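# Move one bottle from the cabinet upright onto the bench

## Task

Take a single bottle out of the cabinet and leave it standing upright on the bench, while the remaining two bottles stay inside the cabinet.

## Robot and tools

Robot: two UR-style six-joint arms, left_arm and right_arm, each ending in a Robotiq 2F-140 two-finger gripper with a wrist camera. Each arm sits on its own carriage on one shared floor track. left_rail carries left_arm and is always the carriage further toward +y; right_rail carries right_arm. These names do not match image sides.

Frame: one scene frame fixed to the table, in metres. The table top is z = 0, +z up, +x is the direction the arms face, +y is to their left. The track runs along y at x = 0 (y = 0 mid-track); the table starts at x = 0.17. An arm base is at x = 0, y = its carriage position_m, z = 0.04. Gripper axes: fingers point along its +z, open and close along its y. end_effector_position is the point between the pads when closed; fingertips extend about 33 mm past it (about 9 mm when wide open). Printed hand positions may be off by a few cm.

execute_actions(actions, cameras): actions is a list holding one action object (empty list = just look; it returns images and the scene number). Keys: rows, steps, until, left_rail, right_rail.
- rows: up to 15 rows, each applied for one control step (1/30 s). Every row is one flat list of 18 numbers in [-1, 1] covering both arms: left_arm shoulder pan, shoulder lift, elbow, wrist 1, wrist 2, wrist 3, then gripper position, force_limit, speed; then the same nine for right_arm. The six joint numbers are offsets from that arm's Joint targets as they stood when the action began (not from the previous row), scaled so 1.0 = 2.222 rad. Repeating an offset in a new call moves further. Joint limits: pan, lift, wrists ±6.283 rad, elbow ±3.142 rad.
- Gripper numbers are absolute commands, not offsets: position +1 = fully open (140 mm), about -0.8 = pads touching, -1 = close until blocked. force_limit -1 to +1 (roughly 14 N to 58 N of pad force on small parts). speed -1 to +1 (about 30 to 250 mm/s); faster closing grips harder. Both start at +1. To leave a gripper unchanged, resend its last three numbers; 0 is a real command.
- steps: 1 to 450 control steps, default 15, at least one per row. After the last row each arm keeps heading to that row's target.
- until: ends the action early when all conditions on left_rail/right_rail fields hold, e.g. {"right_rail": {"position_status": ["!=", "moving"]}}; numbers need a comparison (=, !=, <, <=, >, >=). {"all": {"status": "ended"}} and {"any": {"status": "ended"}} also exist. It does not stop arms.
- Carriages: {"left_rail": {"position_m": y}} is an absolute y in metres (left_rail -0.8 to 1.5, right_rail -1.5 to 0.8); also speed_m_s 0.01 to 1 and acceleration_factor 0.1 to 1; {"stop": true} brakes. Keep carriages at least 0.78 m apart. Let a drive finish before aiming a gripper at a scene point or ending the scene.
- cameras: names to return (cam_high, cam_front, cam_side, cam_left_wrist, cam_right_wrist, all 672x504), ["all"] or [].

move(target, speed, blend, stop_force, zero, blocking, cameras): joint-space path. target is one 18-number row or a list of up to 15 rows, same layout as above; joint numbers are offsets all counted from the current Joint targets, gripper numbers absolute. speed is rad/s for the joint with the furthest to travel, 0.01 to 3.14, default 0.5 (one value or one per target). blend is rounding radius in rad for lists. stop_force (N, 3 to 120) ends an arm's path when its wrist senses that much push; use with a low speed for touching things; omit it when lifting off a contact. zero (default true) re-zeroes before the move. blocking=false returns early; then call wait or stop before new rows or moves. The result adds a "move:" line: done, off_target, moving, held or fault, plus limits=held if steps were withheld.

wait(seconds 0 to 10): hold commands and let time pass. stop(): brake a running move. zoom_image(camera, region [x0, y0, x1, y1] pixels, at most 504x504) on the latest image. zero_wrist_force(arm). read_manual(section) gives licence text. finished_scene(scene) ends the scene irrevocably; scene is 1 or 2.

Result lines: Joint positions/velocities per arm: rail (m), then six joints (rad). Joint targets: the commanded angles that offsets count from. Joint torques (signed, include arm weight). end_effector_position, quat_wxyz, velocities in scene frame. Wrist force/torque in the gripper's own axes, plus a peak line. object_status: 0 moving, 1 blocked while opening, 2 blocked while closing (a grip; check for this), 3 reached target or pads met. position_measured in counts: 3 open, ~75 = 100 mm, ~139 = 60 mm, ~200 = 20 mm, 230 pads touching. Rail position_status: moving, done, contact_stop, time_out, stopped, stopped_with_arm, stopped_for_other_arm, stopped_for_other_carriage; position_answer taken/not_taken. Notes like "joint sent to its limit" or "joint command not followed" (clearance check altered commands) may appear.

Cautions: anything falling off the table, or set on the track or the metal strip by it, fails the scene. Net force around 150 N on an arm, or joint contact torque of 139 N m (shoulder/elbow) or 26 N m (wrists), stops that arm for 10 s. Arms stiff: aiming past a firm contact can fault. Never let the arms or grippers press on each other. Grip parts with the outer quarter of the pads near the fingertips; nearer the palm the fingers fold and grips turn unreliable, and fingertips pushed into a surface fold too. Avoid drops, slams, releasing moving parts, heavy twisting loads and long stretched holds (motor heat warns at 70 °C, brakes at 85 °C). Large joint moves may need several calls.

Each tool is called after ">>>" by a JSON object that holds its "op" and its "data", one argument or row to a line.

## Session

>>> {"op": "execute_actions", "data": {
  "actions": []
}}

Scene clock: 0.00 s.
left_arm: end_effector_position=(+0.3456, +1.0283, +0.5800) position_measured=3 object_status=3 end_effector_quat_wxyz=(+0.000, +0.000, +1.000, +0.000) | right_arm: end_effector_position=(+0.3456, -1.1226, +0.5800) position_measured=3 object_status=3 end_effector_quat_wxyz=(+0.000, +0.000, +1.000, +0.000)
Joint positions: left_arm=[1.001 -0.316 -1.725 0.971 -0.816 -1.571 -0.316] | right_arm=[-1.15 -0.316 -1.725 0.971 -0.816 -1.571 -0.316]
Joint velocities: within noise
Joint torques (N m): no reading
Wrist force (N): no reading
Wrist torque (N m): no reading
Wrist force, peak (N): no reading
Joint targets: left_arm=[1.001 -0.316 -1.725 0.971 -0.816 -1.571 -0.316] | right_arm=[-1.150 -0.316 -1.725 0.971 -0.816 -1.571 -0.316]
Tool commands: left_gripper/position=+1.0 left_gripper/force_limit=+1.0 left_gripper/speed=+1.0 right_gripper/position=+1.0 right_gripper/force_limit=+1.0 right_gripper/speed=+1.0
left_rail: position_m=1.001 position_status=done
right_rail: position_m=-1.150 position_status=done

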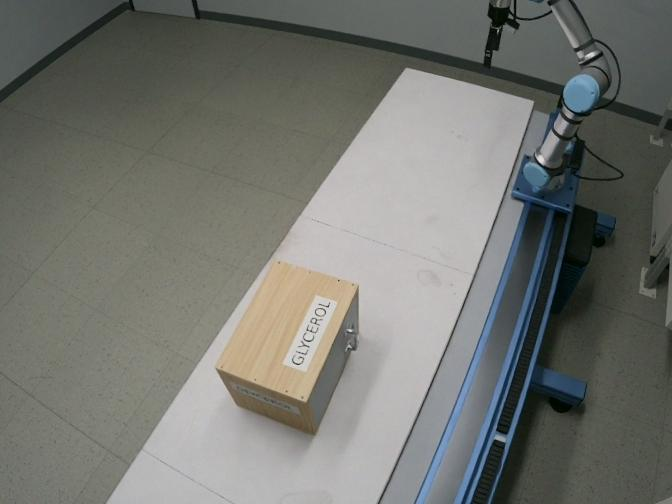

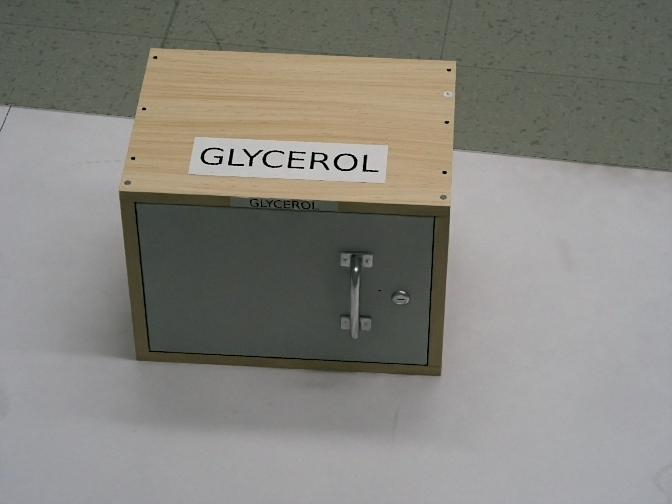

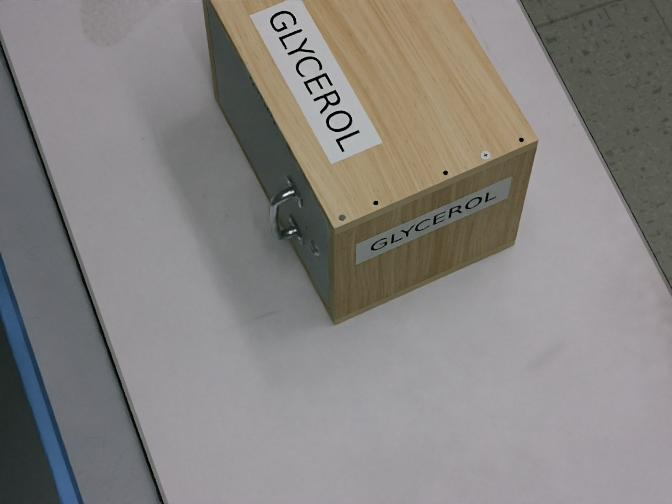

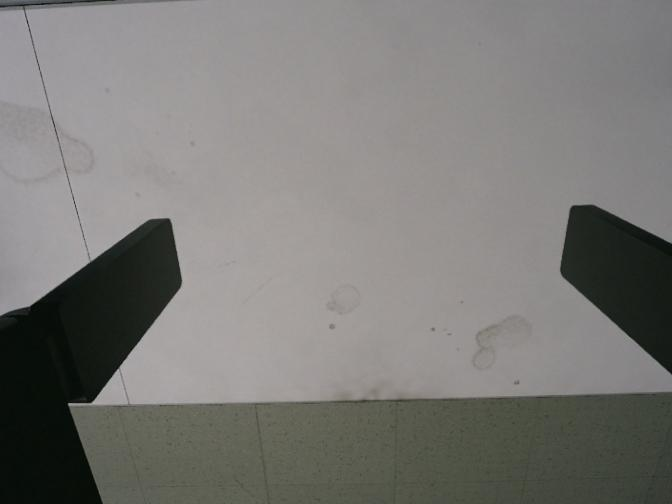

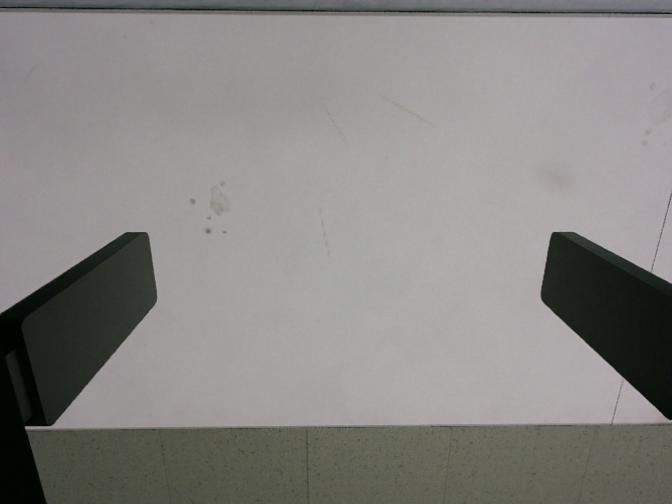

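>>> {"op": "execute_actions", "data": {
  "actions": [
    {"right_rail": {"position_m": 0.02}, "steps": 150, "until": {"right_rail": {"position_status": ["!=", "moving"]}}}
  ],
  "cameras": ["cam_right_wrist"]
}}

Scene clock: 14.80 s.
left_arm: end_effector_position=(+0.3456, +1.0283, +0.5800) position_measured=3 object_status=3 end_effector_quat_wxyz=(+0.000, +0.000, +1.000, +0.000) | right_arm: end_effector_position=(+0.3456, +0.0472, +0.5800) position_measured=3 object_status=3 end_effector_quat_wxyz=(+0.000, +0.000, +1.000, +0.000)
Joint positions: left_arm=[1.001 -0.316 -1.725 0.971 -0.816 -1.571 -0.316] | right_arm=[0.02 -0.316 -1.725 0.971 -0.816 -1.571 -0.316]
Joint torques (N m): left_arm=[-1.02 -12.47 -18.47 -2.89 -0.28 0.09] | right_arm=[1.16 -11.96 -20.02 -2.52 -0.12 -0.09]
Wrist force (N): left_arm=[-0.2 0.0 0.2] | right_arm=[0.0 0.0 -0.1]
Wrist torque (N m): left_arm=[0.00 0.03 0.00] | right_arm=[0.01 0.00 0.00]
Wrist force, peak (N): left_arm=[-0.1 -0.2 0.4] | right_arm=[0.2 -3.1 0.2]
Joint targets: left_arm=[1.001 -0.316 -1.725 0.971 -0.816 -1.571 -0.316] | right_arm=[0.020 -0.316 -1.725 0.971 -0.816 -1.571 -0.316]
Tool commands: left_gripper/position=+1.0 left_gripper/force_limit=+1.0 left_gripper/speed=+1.0 right_gripper/position=+1.0 right_gripper/force_limit=+1.0 right_gripper/speed=+1.0
left_rail: position_m=1.001 position_status=done
right_rail: position_m=0.020 position_status=done
Images, in order (width x height): cam_right_wrist 672x504.

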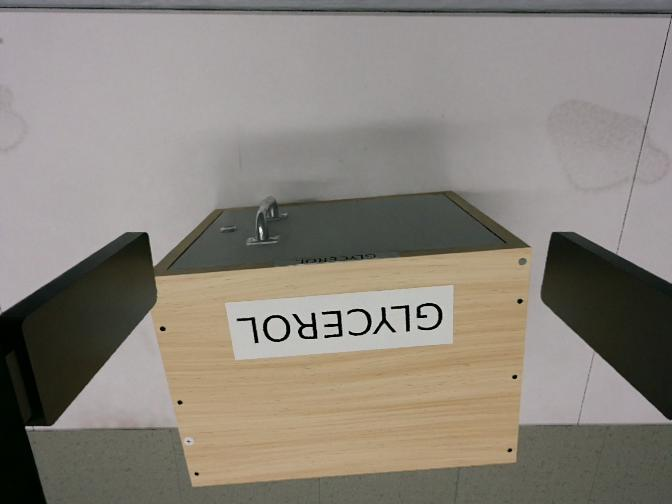

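>>> {"op": "zoom_image", "data": {
  "camera": "cam_right_wrist",
  "region": [140, 180, 340, 290]
}}

>>> {"op": "zoom_image", "data": {
  "camera": "cam_right_wrist",
  "region": [380, 170, 550, 290]
}}

Scaled by 2.520 from the camera's 672x504 image, which has a finer 960x720 frame.

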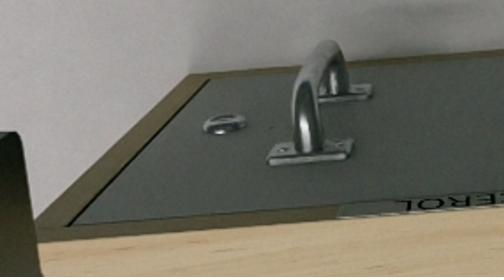

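Scaled by 2.965 from the camera's 672x504 image, which has a finer 960x720 frame.

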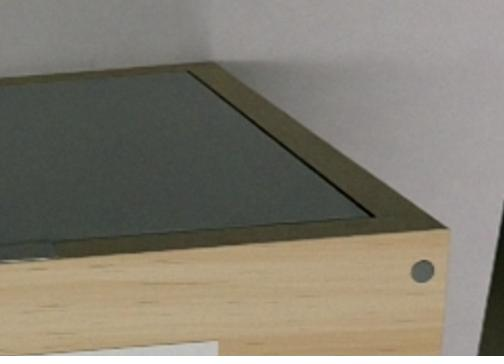

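>>> {"op": "execute_actions", "data": {
  "actions": [
    {"right_rail": {"position_m": -0.85}, "steps": 150, "until": {"right_rail": {"position_status": ["!=", "moving"]}}}
  ]
}}

>>> {"op": "move", "data": {
  "target": [-0.67217,0.58057,-0.08688,0.21289,0.56266,0.14221,-0.1,0.5,0, 0.26688,0.11161,0.31008,-0.06841,0.88429,0.07111,0.24,0,0],
  "speed": 1.0
}}

>>> {"op": "execute_actions", "data": {
  "actions": [
    {"left_rail": {"position_m": 0.68, "acceleration_factor": 0.6}, "steps": 150, "until": {"left_rail": {"position_status": ["!=", "moving"]}}}
  ],
  "cameras": ["cam_left_wrist", "cam_high"]
}}

Scene clock: 83.23 s.
left_arm: end_effector_position=(+0.3456, +1.0283, +0.5800) position_measured=3 object_status=3 end_effector_quat_wxyz=(+0.000, +0.000, +1.000, +0.000) | right_arm: end_effector_position=(+0.3456, -0.8228, +0.5800) position_measured=3 object_status=3 end_effector_quat_wxyz=(+0.000, +0.000, +1.000, +0.000)
Joint positions: left_arm=[1.001 -0.316 -1.725 0.971 -0.816 -1.571 -0.316] | right_arm=[-0.85 -0.316 -1.725 0.971 -0.816 -1.571 -0.316]
Joint torques (N m): left_arm=[-1.43 -12.76 -18.83 -2.86 -0.43 0.08] | right_arm=[1.68 -12.63 -20.95 -2.63 -0.12 -0.14]
Wrist force (N): left_arm=[0.2 0.0 0.2] | right_arm=[0.0 -0.2 0.0]
Wrist torque (N m): left_arm=[0.01 -0.03 0.00] | right_arm=[-0.05 0.00 0.00]
Wrist force, peak (N): left_arm=[-0.3 0.0 0.3] | right_arm=[0.3 3.5 0.1]
Joint targets: left_arm=[1.001 -0.316 -1.725 0.971 -0.816 -1.571 -0.316] | right_arm=[-0.850 -0.316 -1.725 0.971 -0.816 -1.571 -0.316]
Tool commands: left_gripper/position=+1.0 left_gripper/force_limit=+1.0 left_gripper/speed=+1.0 right_gripper/position=+1.0 right_gripper/force_limit=+1.0 right_gripper/speed=+1.0
left_rail: position_m=1.001 position_status=done
right_rail: position_m=-0.850 position_status=done

Scene clock: 85.90 s.
left_arm: end_effector_position=(+0.2612, +0.2615, +0.1504) position_measured=141 object_status=3 end_effector_quat_wxyz=(-0.029, +0.707, +0.029, +0.706) | right_arm: end_effector_position=(+0.4432, -0.2868, +0.5686) position_measured=99 object_status=3 end_effector_quat_wxyz=(-0.258, +0.200, +0.569, +0.755)
Joint positions: left_arm=[1.001 -1.809 -0.435 0.777 -0.343 -0.321 0] | right_arm=[-0.85 0.277 -1.477 1.659 -0.968 0.394 -0.158]
Joint torques (N m): left_arm=[-7.98 -53.09 -30.03 1.97 2.52 2.55] | right_arm=[9.91 -16.07 -13.18 -3.79 3.5 2.18]
Wrist force (N): left_arm=[-1.0 -1.7 0.3] | right_arm=[-3.6 -2.2 -1.4]
Wrist torque (N m): left_arm=[-0.17 0.13 -0.10] | right_arm=[-0.29 0.60 -0.10]
Wrist force, peak (N): left_arm=[-3.9 -0.6 -3.5] | right_arm=[-4.0 -2.9 -0.8]
Joint targets: left_arm=[1.001 -1.810 -0.435 0.777 -0.343 -0.321 0.000] | right_arm=[-0.850 0.277 -1.477 1.659 -0.968 0.394 -0.158]
left_rail: position_m=1.001 position_status=done
right_rail: position_m=-0.850 position_status=done
move: done

Scene clock: 87.27 s.
left_arm: end_effector_position=(+0.2611, -0.0596, +0.1503) position_measured=141 object_status=3 end_effector_quat_wxyz=(-0.029, +0.707, +0.029, +0.706) | right_arm: end_effector_position=(+0.4432, -0.2867, +0.5686) position_measured=99 object_status=3 end_effector_quat_wxyz=(-0.258, +0.200, +0.569, +0.755)
Joint positions: left_arm=[0.68 -1.81 -0.435 0.777 -0.343 -0.321 0] | right_arm=[-0.85 0.277 -1.477 1.659 -0.968 0.394 -0.158]
Joint torques (N m): left_arm=[-6.08 -61.67 -19.67 -0.67 -0.32 2.38] | right_arm=[9.73 -16.23 -12.17 -3.78 3.51 2.12]
Wrist force (N): left_arm=[-1.0 -1.6 0.6] | right_arm=[-3.4 -2.3 -1.3]
Wrist torque (N m): left_arm=[-0.16 0.16 -0.10] | right_arm=[-0.32 0.57 -0.10]
Wrist force, peak (N): left_arm=[-1.0 -3.8 0.5] | right_arm=[-3.6 -2.4 -1.5]
Joint targets: left_arm=[0.680 -1.810 -0.435 0.777 -0.343 -0.321 0.000] | right_arm=[-0.850 0.277 -1.477 1.659 -0.968 0.394 -0.158]
Tool commands: left_gripper/position=-0.1 left_gripper/force_limit=+0.5 left_gripper/speed=+0.0 right_gripper/position=+0.24 right_gripper/force_limit=+0.0 right_gripper/speed=+0.0
left_rail: position_m=0.680 position_status=done
right_rail: position_m=-0.850 position_status=done
Images, in order (width x height): cam_high 672x504, cam_left_wrist 672x504.

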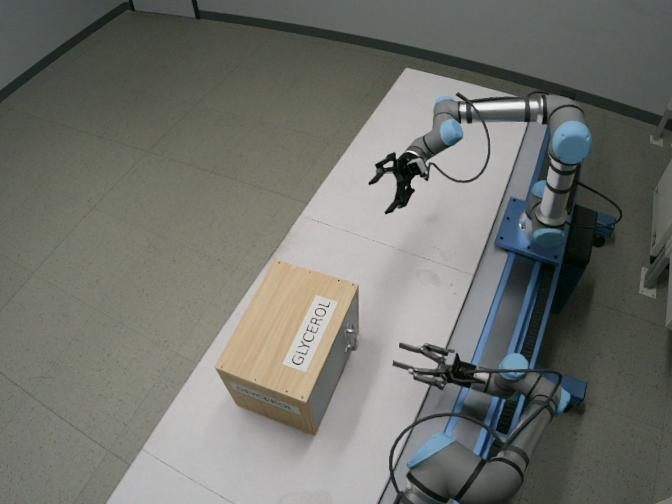

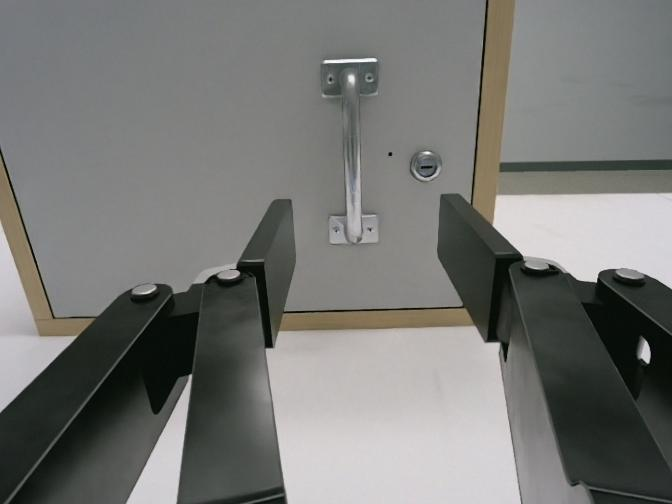

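>>> {"op": "move", "data": {
  "target": [0.08538,-0.01039,0.02122,-0.01083,0.08538,0,-0.1,0.5,0, 0,0,0,0,0,0,0.24,0,0],
  "speed": 0.13,
  "stop_force": 10,
  "cameras": ["cam_left_wrist"]
}}

Scene clock: 124.70 s.
left_arm: end_effector_position=(+0.4066, -0.0476, +0.1503) position_measured=141 object_status=3 end_effector_quat_wxyz=(-0.029, +0.707, +0.029, +0.706) | right_arm: end_effector_position=(+0.4432, -0.2867, +0.5686) position_measured=99 object_status=3 end_effector_quat_wxyz=(-0.258, +0.200, +0.569, +0.755)
Joint positions: left_arm=[0.68 -1.62 -0.458 0.825 -0.367 -0.131 0] | right_arm=[-0.85 0.277 -1.477 1.659 -0.968 0.394 -0.158]
Joint torques (N m): left_arm=[5.97 -75.28 -10.16 -1.35 2.38 1.6] | right_arm=[9.51 -16.57 -12.47 -3.7 3.49 2.14]
Wrist force (N): left_arm=[-1.1 -1.8 0.4] | right_arm=[-3.6 -2.3 -1.4]
Wrist torque (N m): left_arm=[-0.19 0.16 -0.09] | right_arm=[-0.32 0.60 -0.10]
Wrist force, peak (N): left_arm=[-1.1 -1.9 2.1] | right_arm=[-3.7 -2.6 -1.3]
Joint targets: left_arm=[0.680 -1.620 -0.458 0.825 -0.367 -0.131 0.000] | right_arm=[-0.850 0.277 -1.477 1.659 -0.968 0.394 -0.158]
left_rail: position_m=0.680 position_status=done
right_rail: position_m=-0.850 position_status=done
move: done
Images, in order (width x height): cam_left_wrist 672x504.

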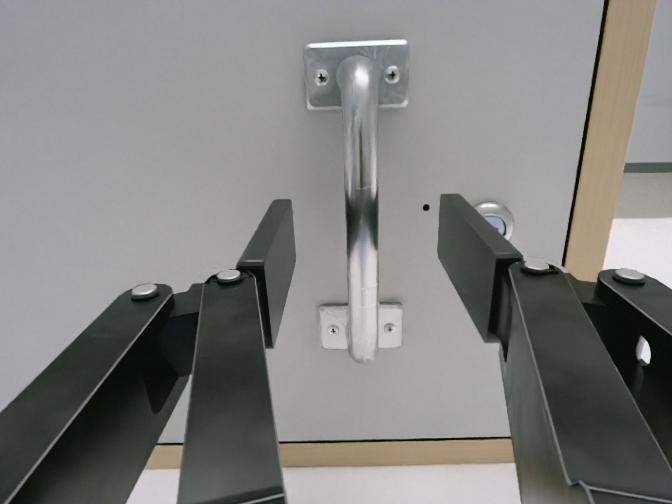

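>>> {"op": "execute_actions", "data": {
  "actions": [
    {"rows": [[0,0,0,0,0,0,-1,0.5,-0.8, 0,0,0,0,0,0,0.24,0,0]], "steps": 45}
  ]
}}

Scene clock: 131.67 s.
left_arm: end_effector_position=(+0.4066, -0.0476, +0.1503) position_measured=215 object_status=2 end_effector_quat_wxyz=(-0.029, +0.707, +0.029, +0.706) | right_arm: end_effector_position=(+0.4432, -0.2867, +0.5686) position_measured=99 object_status=3 end_effector_quat_wxyz=(-0.258, +0.200, +0.569, +0.755)
Joint positions: left_arm=[0.68 -1.62 -0.458 0.825 -0.367 -0.131 0] | right_arm=[-0.85 0.277 -1.477 1.659 -0.968 0.394 -0.158]
Joint torques (N m): left_arm=[-11.53 -73.98 -28.79 -1.2 4.91 1.03] | right_arm=[9.8 -16.93 -12.48 -3.68 3.35 2.14]
Wrist force (N): left_arm=[0.4 -10.9 0.0] | right_arm=[-3.1 -2.3 -1.4]
Wrist torque (N m): left_arm=[-0.04 0.17 -0.18] | right_arm=[-0.33 0.51 -0.11]
Wrist force, peak (N): left_arm=[-1.0 -18.2 -2.9] | right_arm=[-3.6 -2.5 -1.5]
Joint targets: left_arm=[0.680 -1.620 -0.458 0.825 -0.367 -0.131 0.000] | right_arm=[-0.850 0.277 -1.477 1.659 -0.968 0.394 -0.158]
left_rail: position_m=0.680 position_status=done
right_rail: position_m=-0.850 position_status=done

>>> {"op": "move", "data": {
  "target": [
    [-0.06084,-0.09165,0.18613,-0.09448,0.0177,0,-1,0.5,-0.8, 0.06672,0.0279,0.07752,-0.0171,0.22107,0.01778,0.24,0,0],
    [-0.12692,-0.17809,0.35965,-0.18156,0.03019,0,-1,0.5,-0.8, 0.13344,0.05581,0.15504,-0.03421,0.44215,0.03556,0.24,0,0],
    [-0.20912,-0.27327,0.54681,-0.27355,0.0344,0,-1,0.5,-0.8, 0.18682,0.07813,0.21706,-0.04789,0.619,0.04978,0.24,0,0],
    [-0.26223,-0.32737,0.65004,-0.32267,0.02841,0,-1,0.5,-0.8, 0.22685,0.09487,0.26357,-0.05815,0.75165,0.06044,0.24,0,0],
    [-0.32139,-0.38047,0.74656,-0.36609,0.01246,0,-1,0.5,-0.8, 0.26688,0.11161,0.31008,-0.06841,0.88429,0.07111,0.24,0,0]
  ],
  "speed": [0.3, 0.45, 0.45, 0.4, 0.4],
  "blend": [0.04, 0.04, 0.04, 0.04, 0],
  "stop_force": 60,
  "cameras": ["cam_left_wrist", "cam_high"]
}}

Scene clock: 141.73 s.
left_arm: end_effector_position=(+0.1612, +0.2080, +0.1501) position_measured=215 object_status=2 end_effector_quat_wxyz=(+0.229, +0.669, -0.229, +0.669) | right_arm: end_effector_position=(+0.4104, -0.4989, +0.1506) position_measured=99 object_status=3 end_effector_quat_wxyz=(-0.029, +0.706, +0.029, +0.707)
Joint positions: left_arm=[0.68 -2.334 -1.304 2.483 -1.181 -0.103 0] | right_arm=[-0.85 0.87 -1.229 2.348 -1.12 2.359 0]
Joint torques (N m): left_arm=[-3.96 -33.23 3.87 -0.48 -5.77 -0.34] | right_arm=[9.74 -14.11 1.3 -2.88 2.03 2.1]
Wrist force (N): left_arm=[-8.5 6.3 -2.1] | right_arm=[-2.9 -1.5 -0.7]
Wrist torque (N m): left_arm=[-0.58 0.15 0.01] | right_arm=[-0.23 0.38 -0.16]
Wrist force, peak (N): left_arm=[-29.2 0.9 2.6] | right_arm=[-3.8 -2.0 -1.8]
Joint targets: left_arm=[0.680 -2.334 -1.304 2.483 -1.181 -0.103 0.000] | right_arm=[-0.850 0.870 -1.229 2.348 -1.120 2.359 0.000]
left_rail: position_m=0.680 position_status=done
right_rail: position_m=-0.850 position_status=done
move: done
Images, in order (width x height): cam_high 672x504, cam_left_wrist 672x504.

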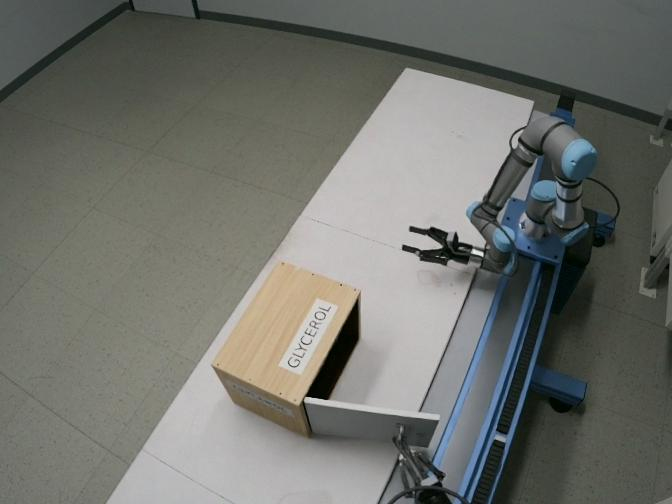

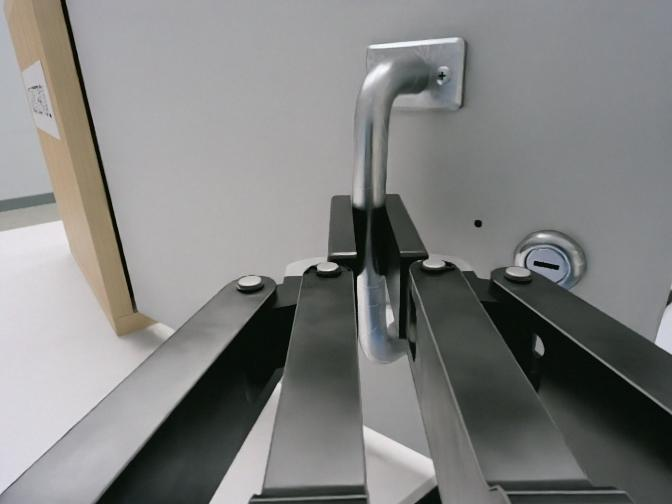

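>>> {"op": "execute_actions", "data": {
  "actions": [
    {"right_rail": {"position_m": -0.319, "acceleration_factor": 0.5}, "steps": 150, "until": {"right_rail": {"position_status": ["!=", "moving"]}}}
  ],
  "cameras": ["cam_right_wrist", "cam_side"]
}}

Scene clock: 152.10 s.
left_arm: end_effector_position=(+0.1612, +0.2080, +0.1501) position_measured=215 object_status=2 end_effector_quat_wxyz=(+0.229, +0.669, -0.229, +0.669) | right_arm: end_effector_position=(+0.4104, +0.0321, +0.1505) position_measured=99 object_status=3 end_effector_quat_wxyz=(-0.029, +0.706, +0.029, +0.707)
Joint positions: left_arm=[0.68 -2.334 -1.304 2.483 -1.181 -0.103 0] | right_arm=[-0.319 0.87 -1.229 2.349 -1.12 2.359 0]
Joint torques (N m): left_arm=[-0.98 -33.22 2.05 -0.49 -2.9 -0.96] | right_arm=[1.01 -21.73 -19.33 -0.83 -0.66 2.09]
Wrist force (N): left_arm=[-7.6 5.6 -4.6] | right_arm=[-2.9 -1.3 -0.6]
Wrist torque (N m): left_arm=[-0.59 0.14 0.01] | right_arm=[-0.18 0.39 -0.16]
Wrist force, peak (N): left_arm=[-8.4 5.8 -4.5] | right_arm=[-3.2 -2.7 -0.4]
Joint targets: left_arm=[0.680 -2.334 -1.304 2.483 -1.181 -0.103 0.000] | right_arm=[-0.319 0.870 -1.229 2.348 -1.120 2.359 0.000]
Tool commands: left_gripper/position=-1.0 left_gripper/force_limit=+0.5 left_gripper/speed=-0.8 right_gripper/position=+0.24 right_gripper/force_limit=+0.0 right_gripper/speed=+0.0
left_rail: position_m=0.680 position_status=done
right_rail: position_m=-0.319 position_status=done
Images, in order (width x height): cam_side 672x504, cam_right_wrist 672x504.

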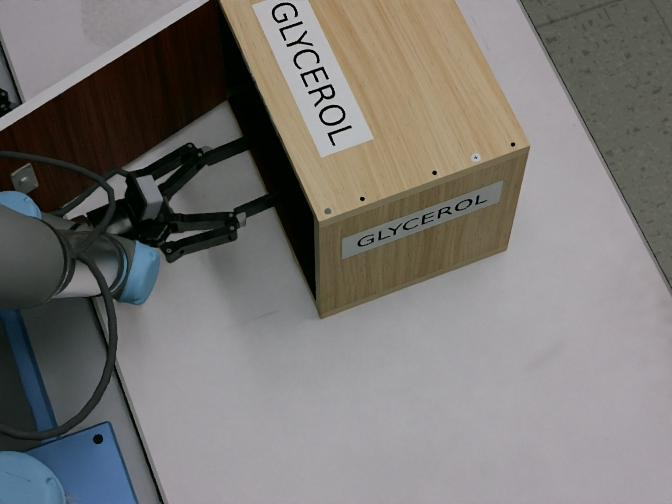

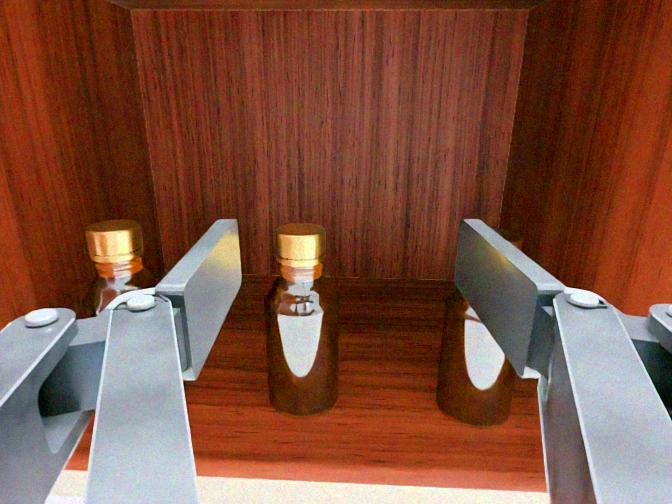

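>>> {"op": "execute_actions", "data": {
  "actions": [
    {"right_rail": {"position_m": -0.2915}, "steps": 60, "until": {"right_rail": {"position_status": ["!=", "moving"]}}}
  ]
}}

>>> {"op": "move", "data": {
  "target": [
    [0,0,0,0,0,0,-1,0.5,-0.8, -0.0003,0.11061,0.0033,-0.11368,-0.0004,0,0.24,0,0],
    [0,0,0,0,0,0,-1,0.5,-0.8, -0.03954,0.11852,-0.02485,-0.09345,-0.03963,0,0.24,0,0]
  ],
  "speed": [0.25, 0.2],
  "blend": [0.02, 0],
  "cameras": ["cam_right_wrist"]
}}

Scene clock: 166.47 s.
left_arm: end_effector_position=(+0.1612, +0.2080, +0.1501) position_measured=215 object_status=2 end_effector_quat_wxyz=(+0.229, +0.669, -0.229, +0.669) | right_arm: end_effector_position=(+0.4104, +0.0596, +0.1506) position_measured=99 object_status=3 end_effector_quat_wxyz=(-0.029, +0.706, +0.029, +0.707)
Joint positions: left_arm=[0.68 -2.334 -1.304 2.483 -1.181 -0.103 0] | right_arm=[-0.292 0.87 -1.229 2.348 -1.12 2.359 0]
Joint torques (N m): left_arm=[1.09 -33.95 0.16 -0.4 -0.59 -1.47] | right_arm=[-4.01 -34.92 -20.02 -0.75 -1.27 2.08]
Wrist force (N): left_arm=[-8.2 5.5 -4.5] | right_arm=[-2.8 -1.6 -0.7]
Wrist torque (N m): left_arm=[-0.60 0.13 0.01] | right_arm=[-0.24 0.35 -0.16]
Wrist force, peak (N): left_arm=[-8.7 5.5 -4.6] | right_arm=[-3.0 -2.8 -0.3]
Joint targets: left_arm=[0.680 -2.334 -1.304 2.483 -1.181 -0.103 0.000] | right_arm=[-0.291 0.870 -1.229 2.348 -1.120 2.359 0.000]
Tool commands: left_gripper/position=-1.0 left_gripper/force_limit=+0.5 left_gripper/speed=-0.8 right_gripper/position=+0.24 right_gripper/force_limit=+0.0 right_gripper/speed=+0.0
left_rail: position_m=0.680 position_status=done
right_rail: position_m=-0.292 position_m_goal=-0.291 position_status=done

Scene clock: 168.40 s.
left_arm: end_effector_position=(+0.1612, +0.2080, +0.1501) position_measured=215 object_status=2 end_effector_quat_wxyz=(+0.229, +0.669, -0.229, +0.669) | right_arm: end_effector_position=(+0.4546, +0.0656, +0.0718) position_measured=99 object_status=3 end_effector_quat_wxyz=(-0.029, +0.706, +0.029, +0.707)
Joint positions: left_arm=[0.68 -2.334 -1.304 2.483 -1.181 -0.103 0] | right_arm=[-0.291 0.782 -0.966 2.293 -1.328 2.271 0]
Joint torques (N m): left_arm=[2.31 -33.51 -0.94 -0.3 -0.52 -1.83] | right_arm=[-7.09 -20.27 -21.08 -0.31 -1.95 1.93]
Wrist force (N): left_arm=[-8.1 5.6 -4.4] | right_arm=[-2.7 -1.4 -0.6]
Wrist torque (N m): left_arm=[-0.59 0.16 0.01] | right_arm=[-0.20 0.35 -0.16]
Wrist force, peak (N): left_arm=[-8.4 5.7 -4.5] | right_arm=[-3.6 -1.2 -1.1]
Joint targets: left_arm=[0.680 -2.334 -1.304 2.483 -1.181 -0.103 0.000] | right_arm=[-0.291 0.782 -0.966 2.293 -1.328 2.271 0.000]
left_rail: position_m=0.680 position_status=done
right_rail: position_m=-0.291 position_status=done
move: done
Images, in order (width x height): cam_right_wrist 672x504.

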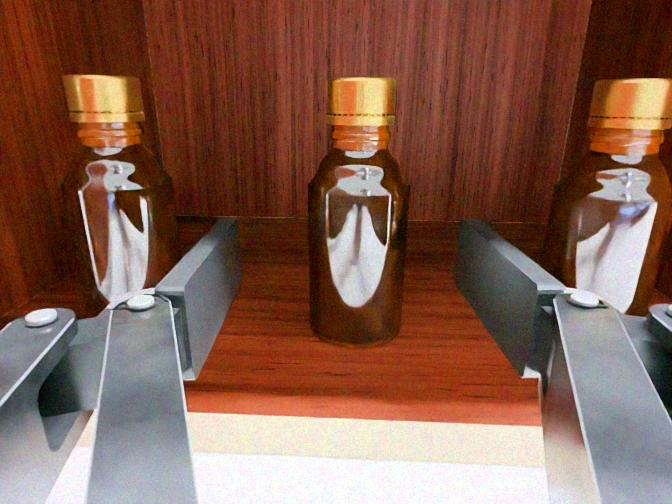

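>>> {"op": "move", "data": {
  "target": [0,0,0,0,0,0,-1,0.5,-0.8, -0.03782,0.00642,-0.02333,0.01691,-0.03782,0,0.24,0,0],
  "speed": 0.08,
  "stop_force": 6
}}

>>> {"op": "execute_actions", "data": {
  "actions": [
    {"rows": [[0,0,0,0,0,0,-1,0.5,-0.8, 0,0,0,0,0,0,-1,-0.3,-1]], "steps": 70}
  ],
  "cameras": ["cam_right_wrist"]
}}

Scene clock: 185.80 s.
left_arm: end_effector_position=(+0.1612, +0.2080, +0.1501) position_measured=215 object_status=2 end_effector_quat_wxyz=(+0.229, +0.669, -0.229, +0.669) | right_arm: end_effector_position=(+0.4967, +0.0646, +0.0722) position_measured=99 object_status=3 end_effector_quat_wxyz=(-0.029, +0.706, +0.029, +0.707)
Joint positions: left_arm=[0.68 -2.334 -1.304 2.483 -1.181 -0.103 0] | right_arm=[-0.291 0.698 -0.952 2.241 -1.29 2.187 0]
Joint torques (N m): left_arm=[5.03 -33.31 -3.32 -0.27 -0.6 -1.72] | right_arm=[-7.13 -21.28 -22.2 -0.42 -2.01 1.9]
Wrist force (N): left_arm=[-7.9 5.4 -4.4] | right_arm=[-2.4 -1.2 -0.8]
Wrist torque (N m): left_arm=[-0.62 0.10 0.01] | right_arm=[-0.15 0.28 -0.16]
Wrist force, peak (N): left_arm=[-8.4 5.6 -4.6] | right_arm=[-3.1 -1.5 -0.5]
Joint targets: left_arm=[0.680 -2.334 -1.304 2.483 -1.181 -0.103 0.000] | right_arm=[-0.291 0.698 -0.952 2.241 -1.290 2.187 0.000]
left_rail: position_m=0.680 position_status=done
right_rail: position_m=-0.291 position_status=done
move: done

Scene clock: 188.33 s.
left_arm: end_effector_position=(+0.1612, +0.2080, +0.1501) position_measured=215 object_status=2 end_effector_quat_wxyz=(+0.229, +0.669, -0.229, +0.669) | right_arm: end_effector_position=(+0.4967, +0.0646, +0.0722) position_measured=162 object_status=2 end_effector_quat_wxyz=(-0.029, +0.706, +0.029, +0.707)
Joint positions: left_arm=[0.68 -2.334 -1.304 2.483 -1.181 -0.103 0] | right_arm=[-0.291 0.698 -0.952 2.241 -1.29 2.187 0]
Joint torques (N m): left_arm=[5.35 -33.26 -4.16 -0.29 -0.61 -1.8] | right_arm=[0.81 -22.56 -19.78 -0.8 -1.38 1.86]
Wrist force (N): left_arm=[-7.6 5.6 -4.4] | right_arm=[-0.3 -1.3 -2.0]
Wrist torque (N m): left_arm=[-0.58 0.12 0.00] | right_arm=[-0.10 0.24 -0.07]
Wrist force, peak (N): left_arm=[-8.4 5.6 -4.6] | right_arm=[-2.8 -1.5 -0.5]
Joint targets: left_arm=[0.680 -2.334 -1.304 2.483 -1.181 -0.103 0.000] | right_arm=[-0.291 0.698 -0.952 2.241 -1.290 2.187 0.000]
left_rail: position_m=0.680 position_status=done
right_rail: position_m=-0.291 position_status=done
Images, in order (width x height): cam_right_wrist 672x504.

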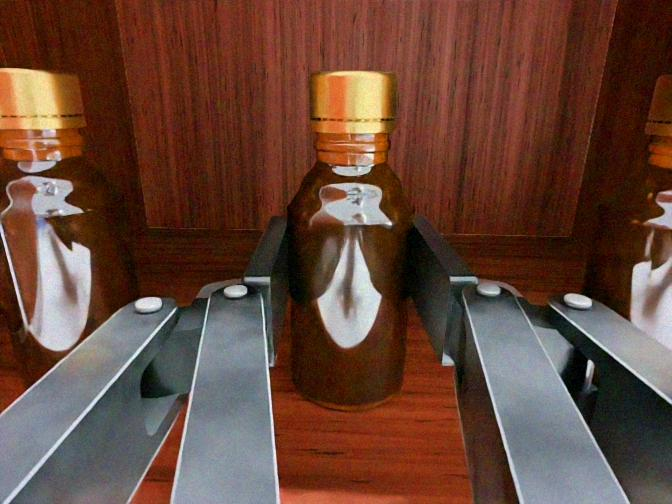

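>>> {"op": "move", "data": {
  "target": [
    [0,0,0,0,0,0,-1,0.5,-0.8, 0,-0.01809,0.00116,0.01693,0,0,-1,-0.3,-1],
    [0,0,0,0,0,0,-1,0.5,-0.8, 0.08077,-0.03608,0.05707,-0.02099,0.08077,0,-1,-0.3,-1]
  ],
  "speed": [0.06, 0.15],
  "blend": [0.005, 0],
  "cameras": ["cam_right_wrist"]
}}

>>> {"op": "execute_actions", "data": {
  "actions": [
    {"right_rail": {"position_m": -0.70, "acceleration_factor": 0.3}, "steps": 200, "until": {"right_rail": {"position_status": ["!=", "moving"]}}}
  ]
}}

Scene clock: 193.67 s.
left_arm: end_effector_position=(+0.1612, +0.2080, +0.1501) position_measured=215 object_status=2 end_effector_quat_wxyz=(+0.229, +0.669, -0.229, +0.669) | right_arm: end_effector_position=(+0.4052, +0.0571, +0.0862) position_measured=162 object_status=2 end_effector_quat_wxyz=(-0.029, +0.706, +0.029, +0.707)
Joint positions: left_arm=[0.68 -2.334 -1.304 2.483 -1.181 -0.103 0] | right_arm=[-0.291 0.877 -1.032 2.368 -1.337 2.366 0]
Joint torques (N m): left_arm=[5.21 -32.92 -6.67 -0.05 -0.57 -1.84] | right_arm=[10.72 -44.39 5.13 -3.43 2 1.84]
Wrist force (N): left_arm=[-8.0 5.6 -4.4] | right_arm=[-5.7 -1.3 -0.3]
Wrist torque (N m): left_arm=[-0.58 0.12 0.01] | right_arm=[-0.20 0.39 -0.16]
Wrist force, peak (N): left_arm=[-8.5 5.8 -4.5] | right_arm=[-5.8 -2.0 -0.6]
Joint targets: left_arm=[0.680 -2.334 -1.304 2.483 -1.181 -0.103 0.000] | right_arm=[-0.291 0.878 -1.032 2.368 -1.337 2.366 0.000]
left_rail: position_m=0.680 position_status=done
right_rail: position_m=-0.291 position_status=done
move: done
Images, in order (width x height): cam_right_wrist 672x504.

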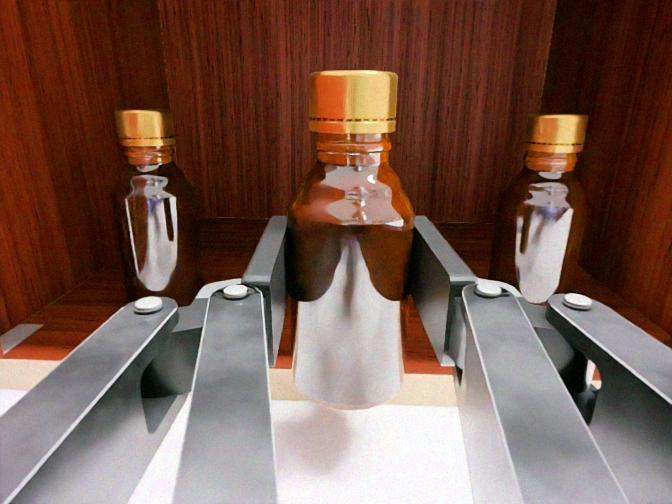

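Scene clock: 195.63 s.
left_arm: end_effector_position=(+0.1612, +0.2080, +0.1501) position_measured=215 object_status=2 end_effector_quat_wxyz=(+0.229, +0.669, -0.229, +0.669) | right_arm: end_effector_position=(+0.4052, -0.3514, +0.0862) position_measured=162 object_status=2 end_effector_quat_wxyz=(-0.029, +0.706, +0.029, +0.707)
Joint positions: left_arm=[0.68 -2.334 -1.304 2.483 -1.181 -0.103 0] | right_arm=[-0.7 0.878 -1.032 2.368 -1.337 2.366 0]
Joint torques (N m): left_arm=[5.29 -33.44 -7.74 0 -0.58 -1.9] | right_arm=[5.94 -38.89 -7 -2.11 -0.62 1.83]
Wrist force (N): left_arm=[-7.3 5.5 -4.4] | right_arm=[-5.6 -1.5 -0.3]
Wrist torque (N m): left_arm=[-0.60 0.13 0.01] | right_arm=[-0.22 0.37 -0.16]
Wrist force, peak (N): left_arm=[-8.4 5.8 -4.5] | right_arm=[-6.0 -2.5 -0.3]
Joint targets: left_arm=[0.680 -2.334 -1.304 2.483 -1.181 -0.103 0.000] | right_arm=[-0.700 0.878 -1.032 2.368 -1.337 2.366 0.000]
Tool commands: left_gripper/position=-1.0 left_gripper/force_limit=+0.5 left_gripper/speed=-0.8 right_gripper/position=-1.0 right_gripper/force_limit=-0.3 right_gripper/speed=-1.0
left_rail: position_m=0.680 position_status=done
right_rail: position_m=-0.700 position_status=done

>>> {"op": "move", "data": {
  "target": [
    [0.05916,0.0531,-0.09652,0.04342,0.01595,0,-1,0.5,-0.8, -0.02968,0.01047,-0.02579,0.01531,-0.02968,0,-1,-0.3,-1],
    [0.11227,0.1072,-0.19975,0.09254,0.02194,0,-1,0.5,-0.8, -0.0653,0.02304,-0.05673,0.03369,-0.0653,0,-1,-0.3,-1],
    [0.19447,0.20238,-0.38691,0.18453,0.01773,0,-1,0.5,-0.8, -0.11873,0.04189,-0.10314,0.06125,-0.11873,0,-1,-0.3,-1],
    [0.26055,0.28882,-0.56043,0.27161,0.00524,0,-1,0.5,-0.8, -0.11873,0.0655,-0.1053,0.0398,-0.11873,0,-1,-0.3,-1],
    [0.32139,0.38047,-0.74656,0.36609,-0.01246,0,-1,0.5,-0.8, -0.11873,0.0655,-0.1053,0.0398,-0.11873,0,-1,-0.3,-1]
  ],
  "speed": [0.4, 0.4, 0.4, 0.35, 0.2],
  "blend": [0.04, 0.04, 0.03, 0.02, 0],
  "stop_force": 45,
  "cameras": ["cam_side", "cam_left_wrist"]
}}

>>> {"op": "move", "data": {
  "target": [0,0,0,0,0,0,-1,0.5,-0.8, 0,0.01311,-0.00165,-0.01146,0,0,-1,-0.3,-1],
  "speed": 0.03,
  "stop_force": 4,
  "cameras": ["cam_right_wrist"]
}}

Scene clock: 219.40 s.
left_arm: end_effector_position=(+0.4066, -0.0476, +0.1503) position_measured=215 object_status=2 end_effector_quat_wxyz=(-0.029, +0.707, +0.029, +0.706) | right_arm: end_effector_position=(+0.5547, -0.3391, +0.0602) position_measured=162 object_status=2 end_effector_quat_wxyz=(-0.029, +0.706, +0.029, +0.707)
Joint positions: left_arm=[0.68 -1.62 -0.458 0.825 -0.367 -0.131 0] | right_arm=[-0.7 0.614 -0.886 2.134 -1.248 2.102 0]
Joint torques (N m): left_arm=[27.31 -40.14 -21.7 1.89 -5.86 -1.73] | right_arm=[-5.42 -26.95 -23.88 -3.82 -1.97 1.66]
Wrist force (N): left_arm=[16.9 7.8 -22.7] | right_arm=[-5.5 -1.3 -0.6]
Wrist torque (N m): left_arm=[-0.21 0.36 0.00] | right_arm=[-0.17 0.35 -0.15]
Wrist force, peak (N): left_arm=[17.2 7.9 -22.7] | right_arm=[-6.2 -1.2 -0.7]
Joint targets: left_arm=[0.680 -1.620 -0.458 0.825 -0.367 -0.131 0.000] | right_arm=[-0.700 0.614 -0.886 2.134 -1.248 2.102 0.000]
left_rail: position_m=0.680 position_status=done
right_rail: position_m=-0.700 position_status=done
move: done
Images, in order (width x height): cam_side 672x504, cam_left_wrist 672x504.

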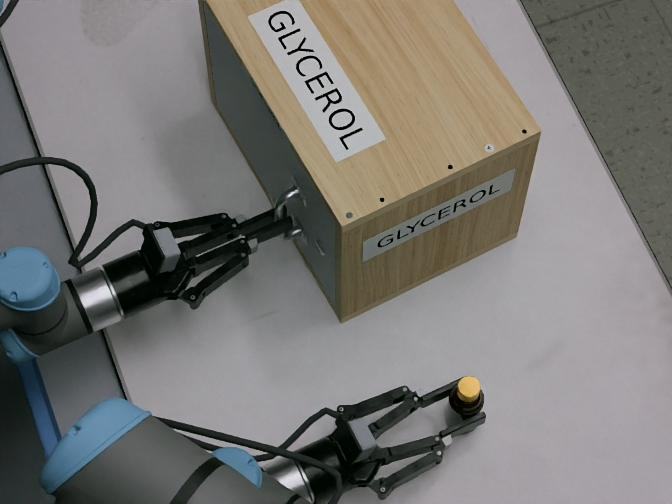

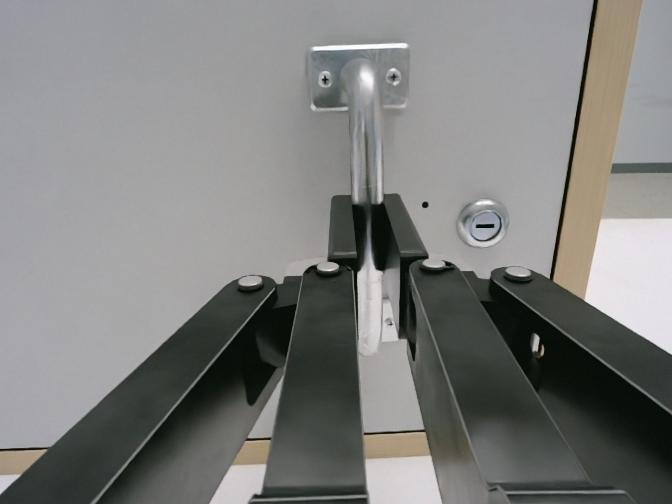

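Scene clock: 221.13 s.
left_arm: end_effector_position=(+0.4066, -0.0476, +0.1503) position_measured=215 object_status=2 end_effector_quat_wxyz=(-0.029, +0.707, +0.029, +0.706) | right_arm: end_effector_position=(+0.5547, -0.3391, +0.0546) position_measured=162 object_status=2 end_effector_quat_wxyz=(-0.029, +0.706, +0.029, +0.707)
Joint positions: left_arm=[0.68 -1.62 -0.458 0.825 -0.367 -0.131 0] | right_arm=[-0.7 0.614 -0.871 2.132 -1.261 2.102 0]
Joint torques (N m): left_arm=[27.06 -39.92 -19.27 1.94 -5.74 -1.74] | right_arm=[-5.61 -51.8 4.13 -3.01 -1.42 1.69]
Wrist force (N): left_arm=[16.1 10.0 -22.5] | right_arm=[-4.2 -1.1 -0.6]
Wrist torque (N m): left_arm=[-0.23 0.32 0.00] | right_arm=[-0.13 0.37 -0.12]
Wrist force, peak (N): left_arm=[16.8 10.0 -22.8] | right_arm=[5.7 -0.7 -1.4]
Joint targets: left_arm=[0.680 -1.620 -0.458 0.825 -0.367 -0.131 0.000] | right_arm=[-0.700 0.614 -0.871 2.132 -1.261 2.102 0.000]
left_rail: position_m=0.680 position_status=done
right_rail: position_m=-0.700 position_status=done
move: contact (right_arm); right_arm: the shoulder lift is farthest, 0.014 rad from its target
Images, in order (width x height): cam_right_wrist 672x504.

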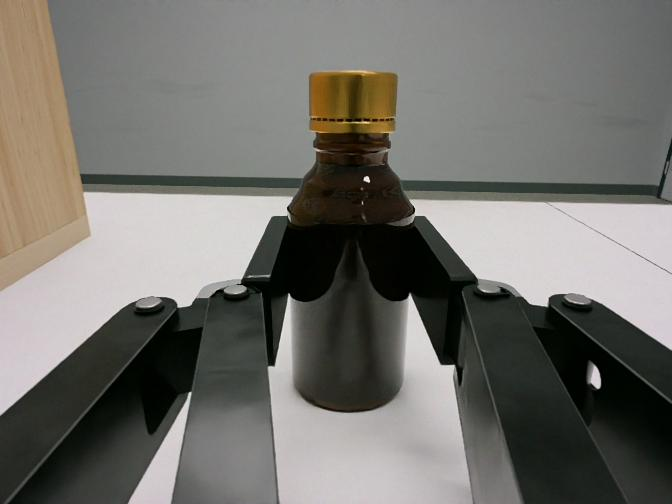

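>>> {"op": "execute_actions", "data": {
  "actions": [
    {"rows": [[0,0,0,0,0,0,-0.1,0.5,-0.5, 0,0,0,0,0,0,0.24,0,-0.6]], "steps": 45}
  ],
  "cameras": ["cam_right_wrist", "cam_left_wrist"]
}}

Scene clock: 226.20 s.
left_arm: end_effector_position=(+0.4066, -0.0476, +0.1503) position_measured=141 object_status=3 end_effector_quat_wxyz=(-0.029, +0.707, +0.029, +0.706) | right_arm: end_effector_position=(+0.5548, -0.3391, +0.0546) position_measured=99 object_status=3 end_effector_quat_wxyz=(-0.029, +0.706, +0.029, +0.707)
Joint positions: left_arm=[0.68 -1.62 -0.458 0.825 -0.367 -0.131 0] | right_arm=[-0.7 0.614 -0.871 2.132 -1.261 2.102 0]
Joint torques (N m): left_arm=[-8.08 -75.7 -13.34 -1.33 2.44 -1.69] | right_arm=[-4.33 -45.26 2.94 -2.95 0.83 1.66]
Wrist force (N): left_arm=[-1.4 -1.3 0.6] | right_arm=[-2.9 -1.1 -0.6]
Wrist torque (N m): left_arm=[-0.09 0.22 -0.10] | right_arm=[-0.12 0.38 -0.15]
Wrist force, peak (N): left_arm=[17.0 10.1 -22.6] | right_arm=[-4.7 -0.9 -0.4]
Joint targets: left_arm=[0.680 -1.620 -0.458 0.825 -0.367 -0.131 0.000] | right_arm=[-0.700 0.614 -0.871 2.132 -1.261 2.102 0.000]
left_rail: position_m=0.680 position_status=done
right_rail: position_m=-0.700 position_status=done
Images, in order (width x height): cam_left_wrist 672x504, cam_right_wrist 672x504.

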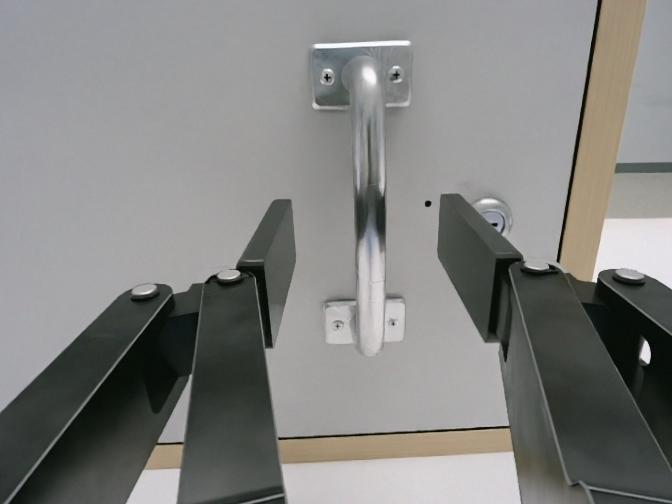

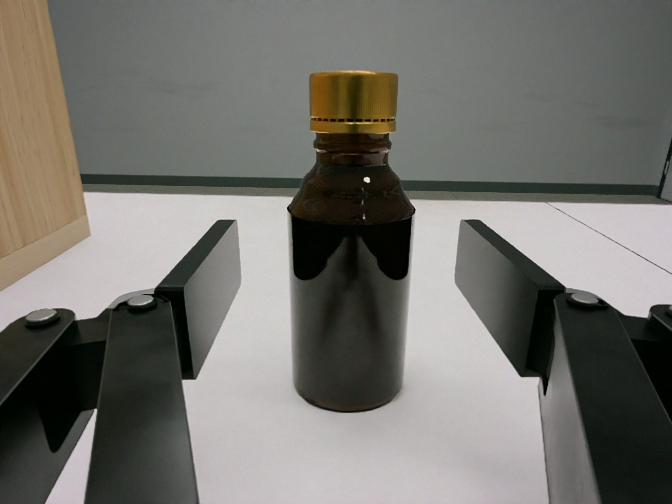

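>>> {"op": "move", "data": {
  "target": [
    [-0.08538, 0.01039, -0.02122, 0.01083, -0.08538, 0, -0.1, 0.5, -0.5, 0.1152, -0.1611, 0.0977, 0.0630, 0.1157, 0, 0.24, 0, -0.6]
  ],
  "speed": 0.3,
  "cameras": ["cam_right_wrist", "cam_side"]
}}

Scene clock: 231.83 s.
left_arm: end_effector_position=(+0.2612, -0.0596, +0.1503) position_measured=141 object_status=3 end_effector_quat_wxyz=(-0.029, +0.707, +0.029, +0.706) | right_arm: end_effector_position=(+0.4104, -0.3494, +0.1505) position_measured=99 object_status=3 end_effector_quat_wxyz=(-0.029, +0.706, +0.028, +0.707)
Joint positions: left_arm=[0.68 -1.809 -0.435 0.777 -0.343 -0.321 0] | right_arm=[-0.7 0.87 -1.229 2.349 -1.122 2.359 0]
Joint torques (N m): left_arm=[-7.78 -52.79 -29.04 2.05 -2.82 -1.67] | right_arm=[10.17 -38.89 1.68 -0.29 1.99 1.61]
Wrist force (N): left_arm=[-1.3 -1.1 0.5] | right_arm=[-3.0 -1.1 -0.5]
Wrist torque (N m): left_arm=[-0.04 0.23 -0.10] | right_arm=[-0.14 0.43 -0.16]
Wrist force, peak (N): left_arm=[-1.6 -1.4 1.7] | right_arm=[-3.8 -0.6 0.2]
Joint targets: left_arm=[0.680 -1.810 -0.435 0.777 -0.343 -0.321 0.000] | right_arm=[-0.700 0.870 -1.229 2.349 -1.121 2.360 0.000]
left_rail: position_m=0.680 position_status=done
right_rail: position_m=-0.700 position_status=done
move: done
Images, in order (width x height): cam_side 672x504, cam_right_wrist 672x504.

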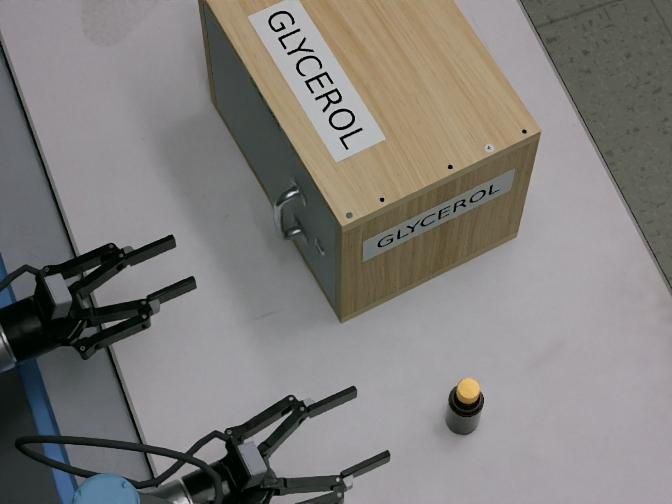

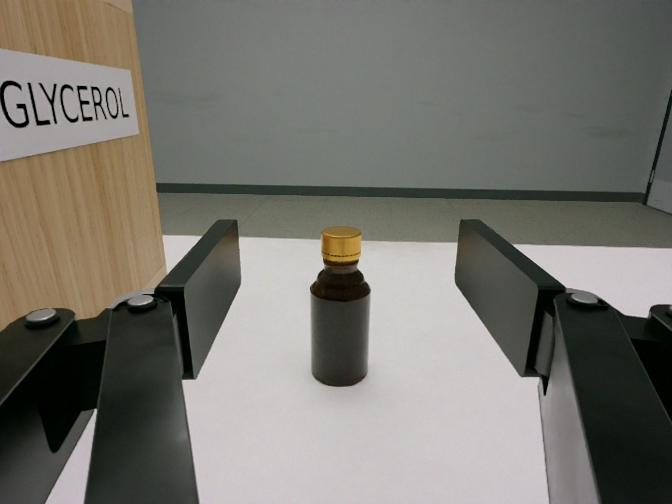

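>>> {"op": "finished_scene", "data": {
  "scene": 2
}}

The scene is finished: the task was done.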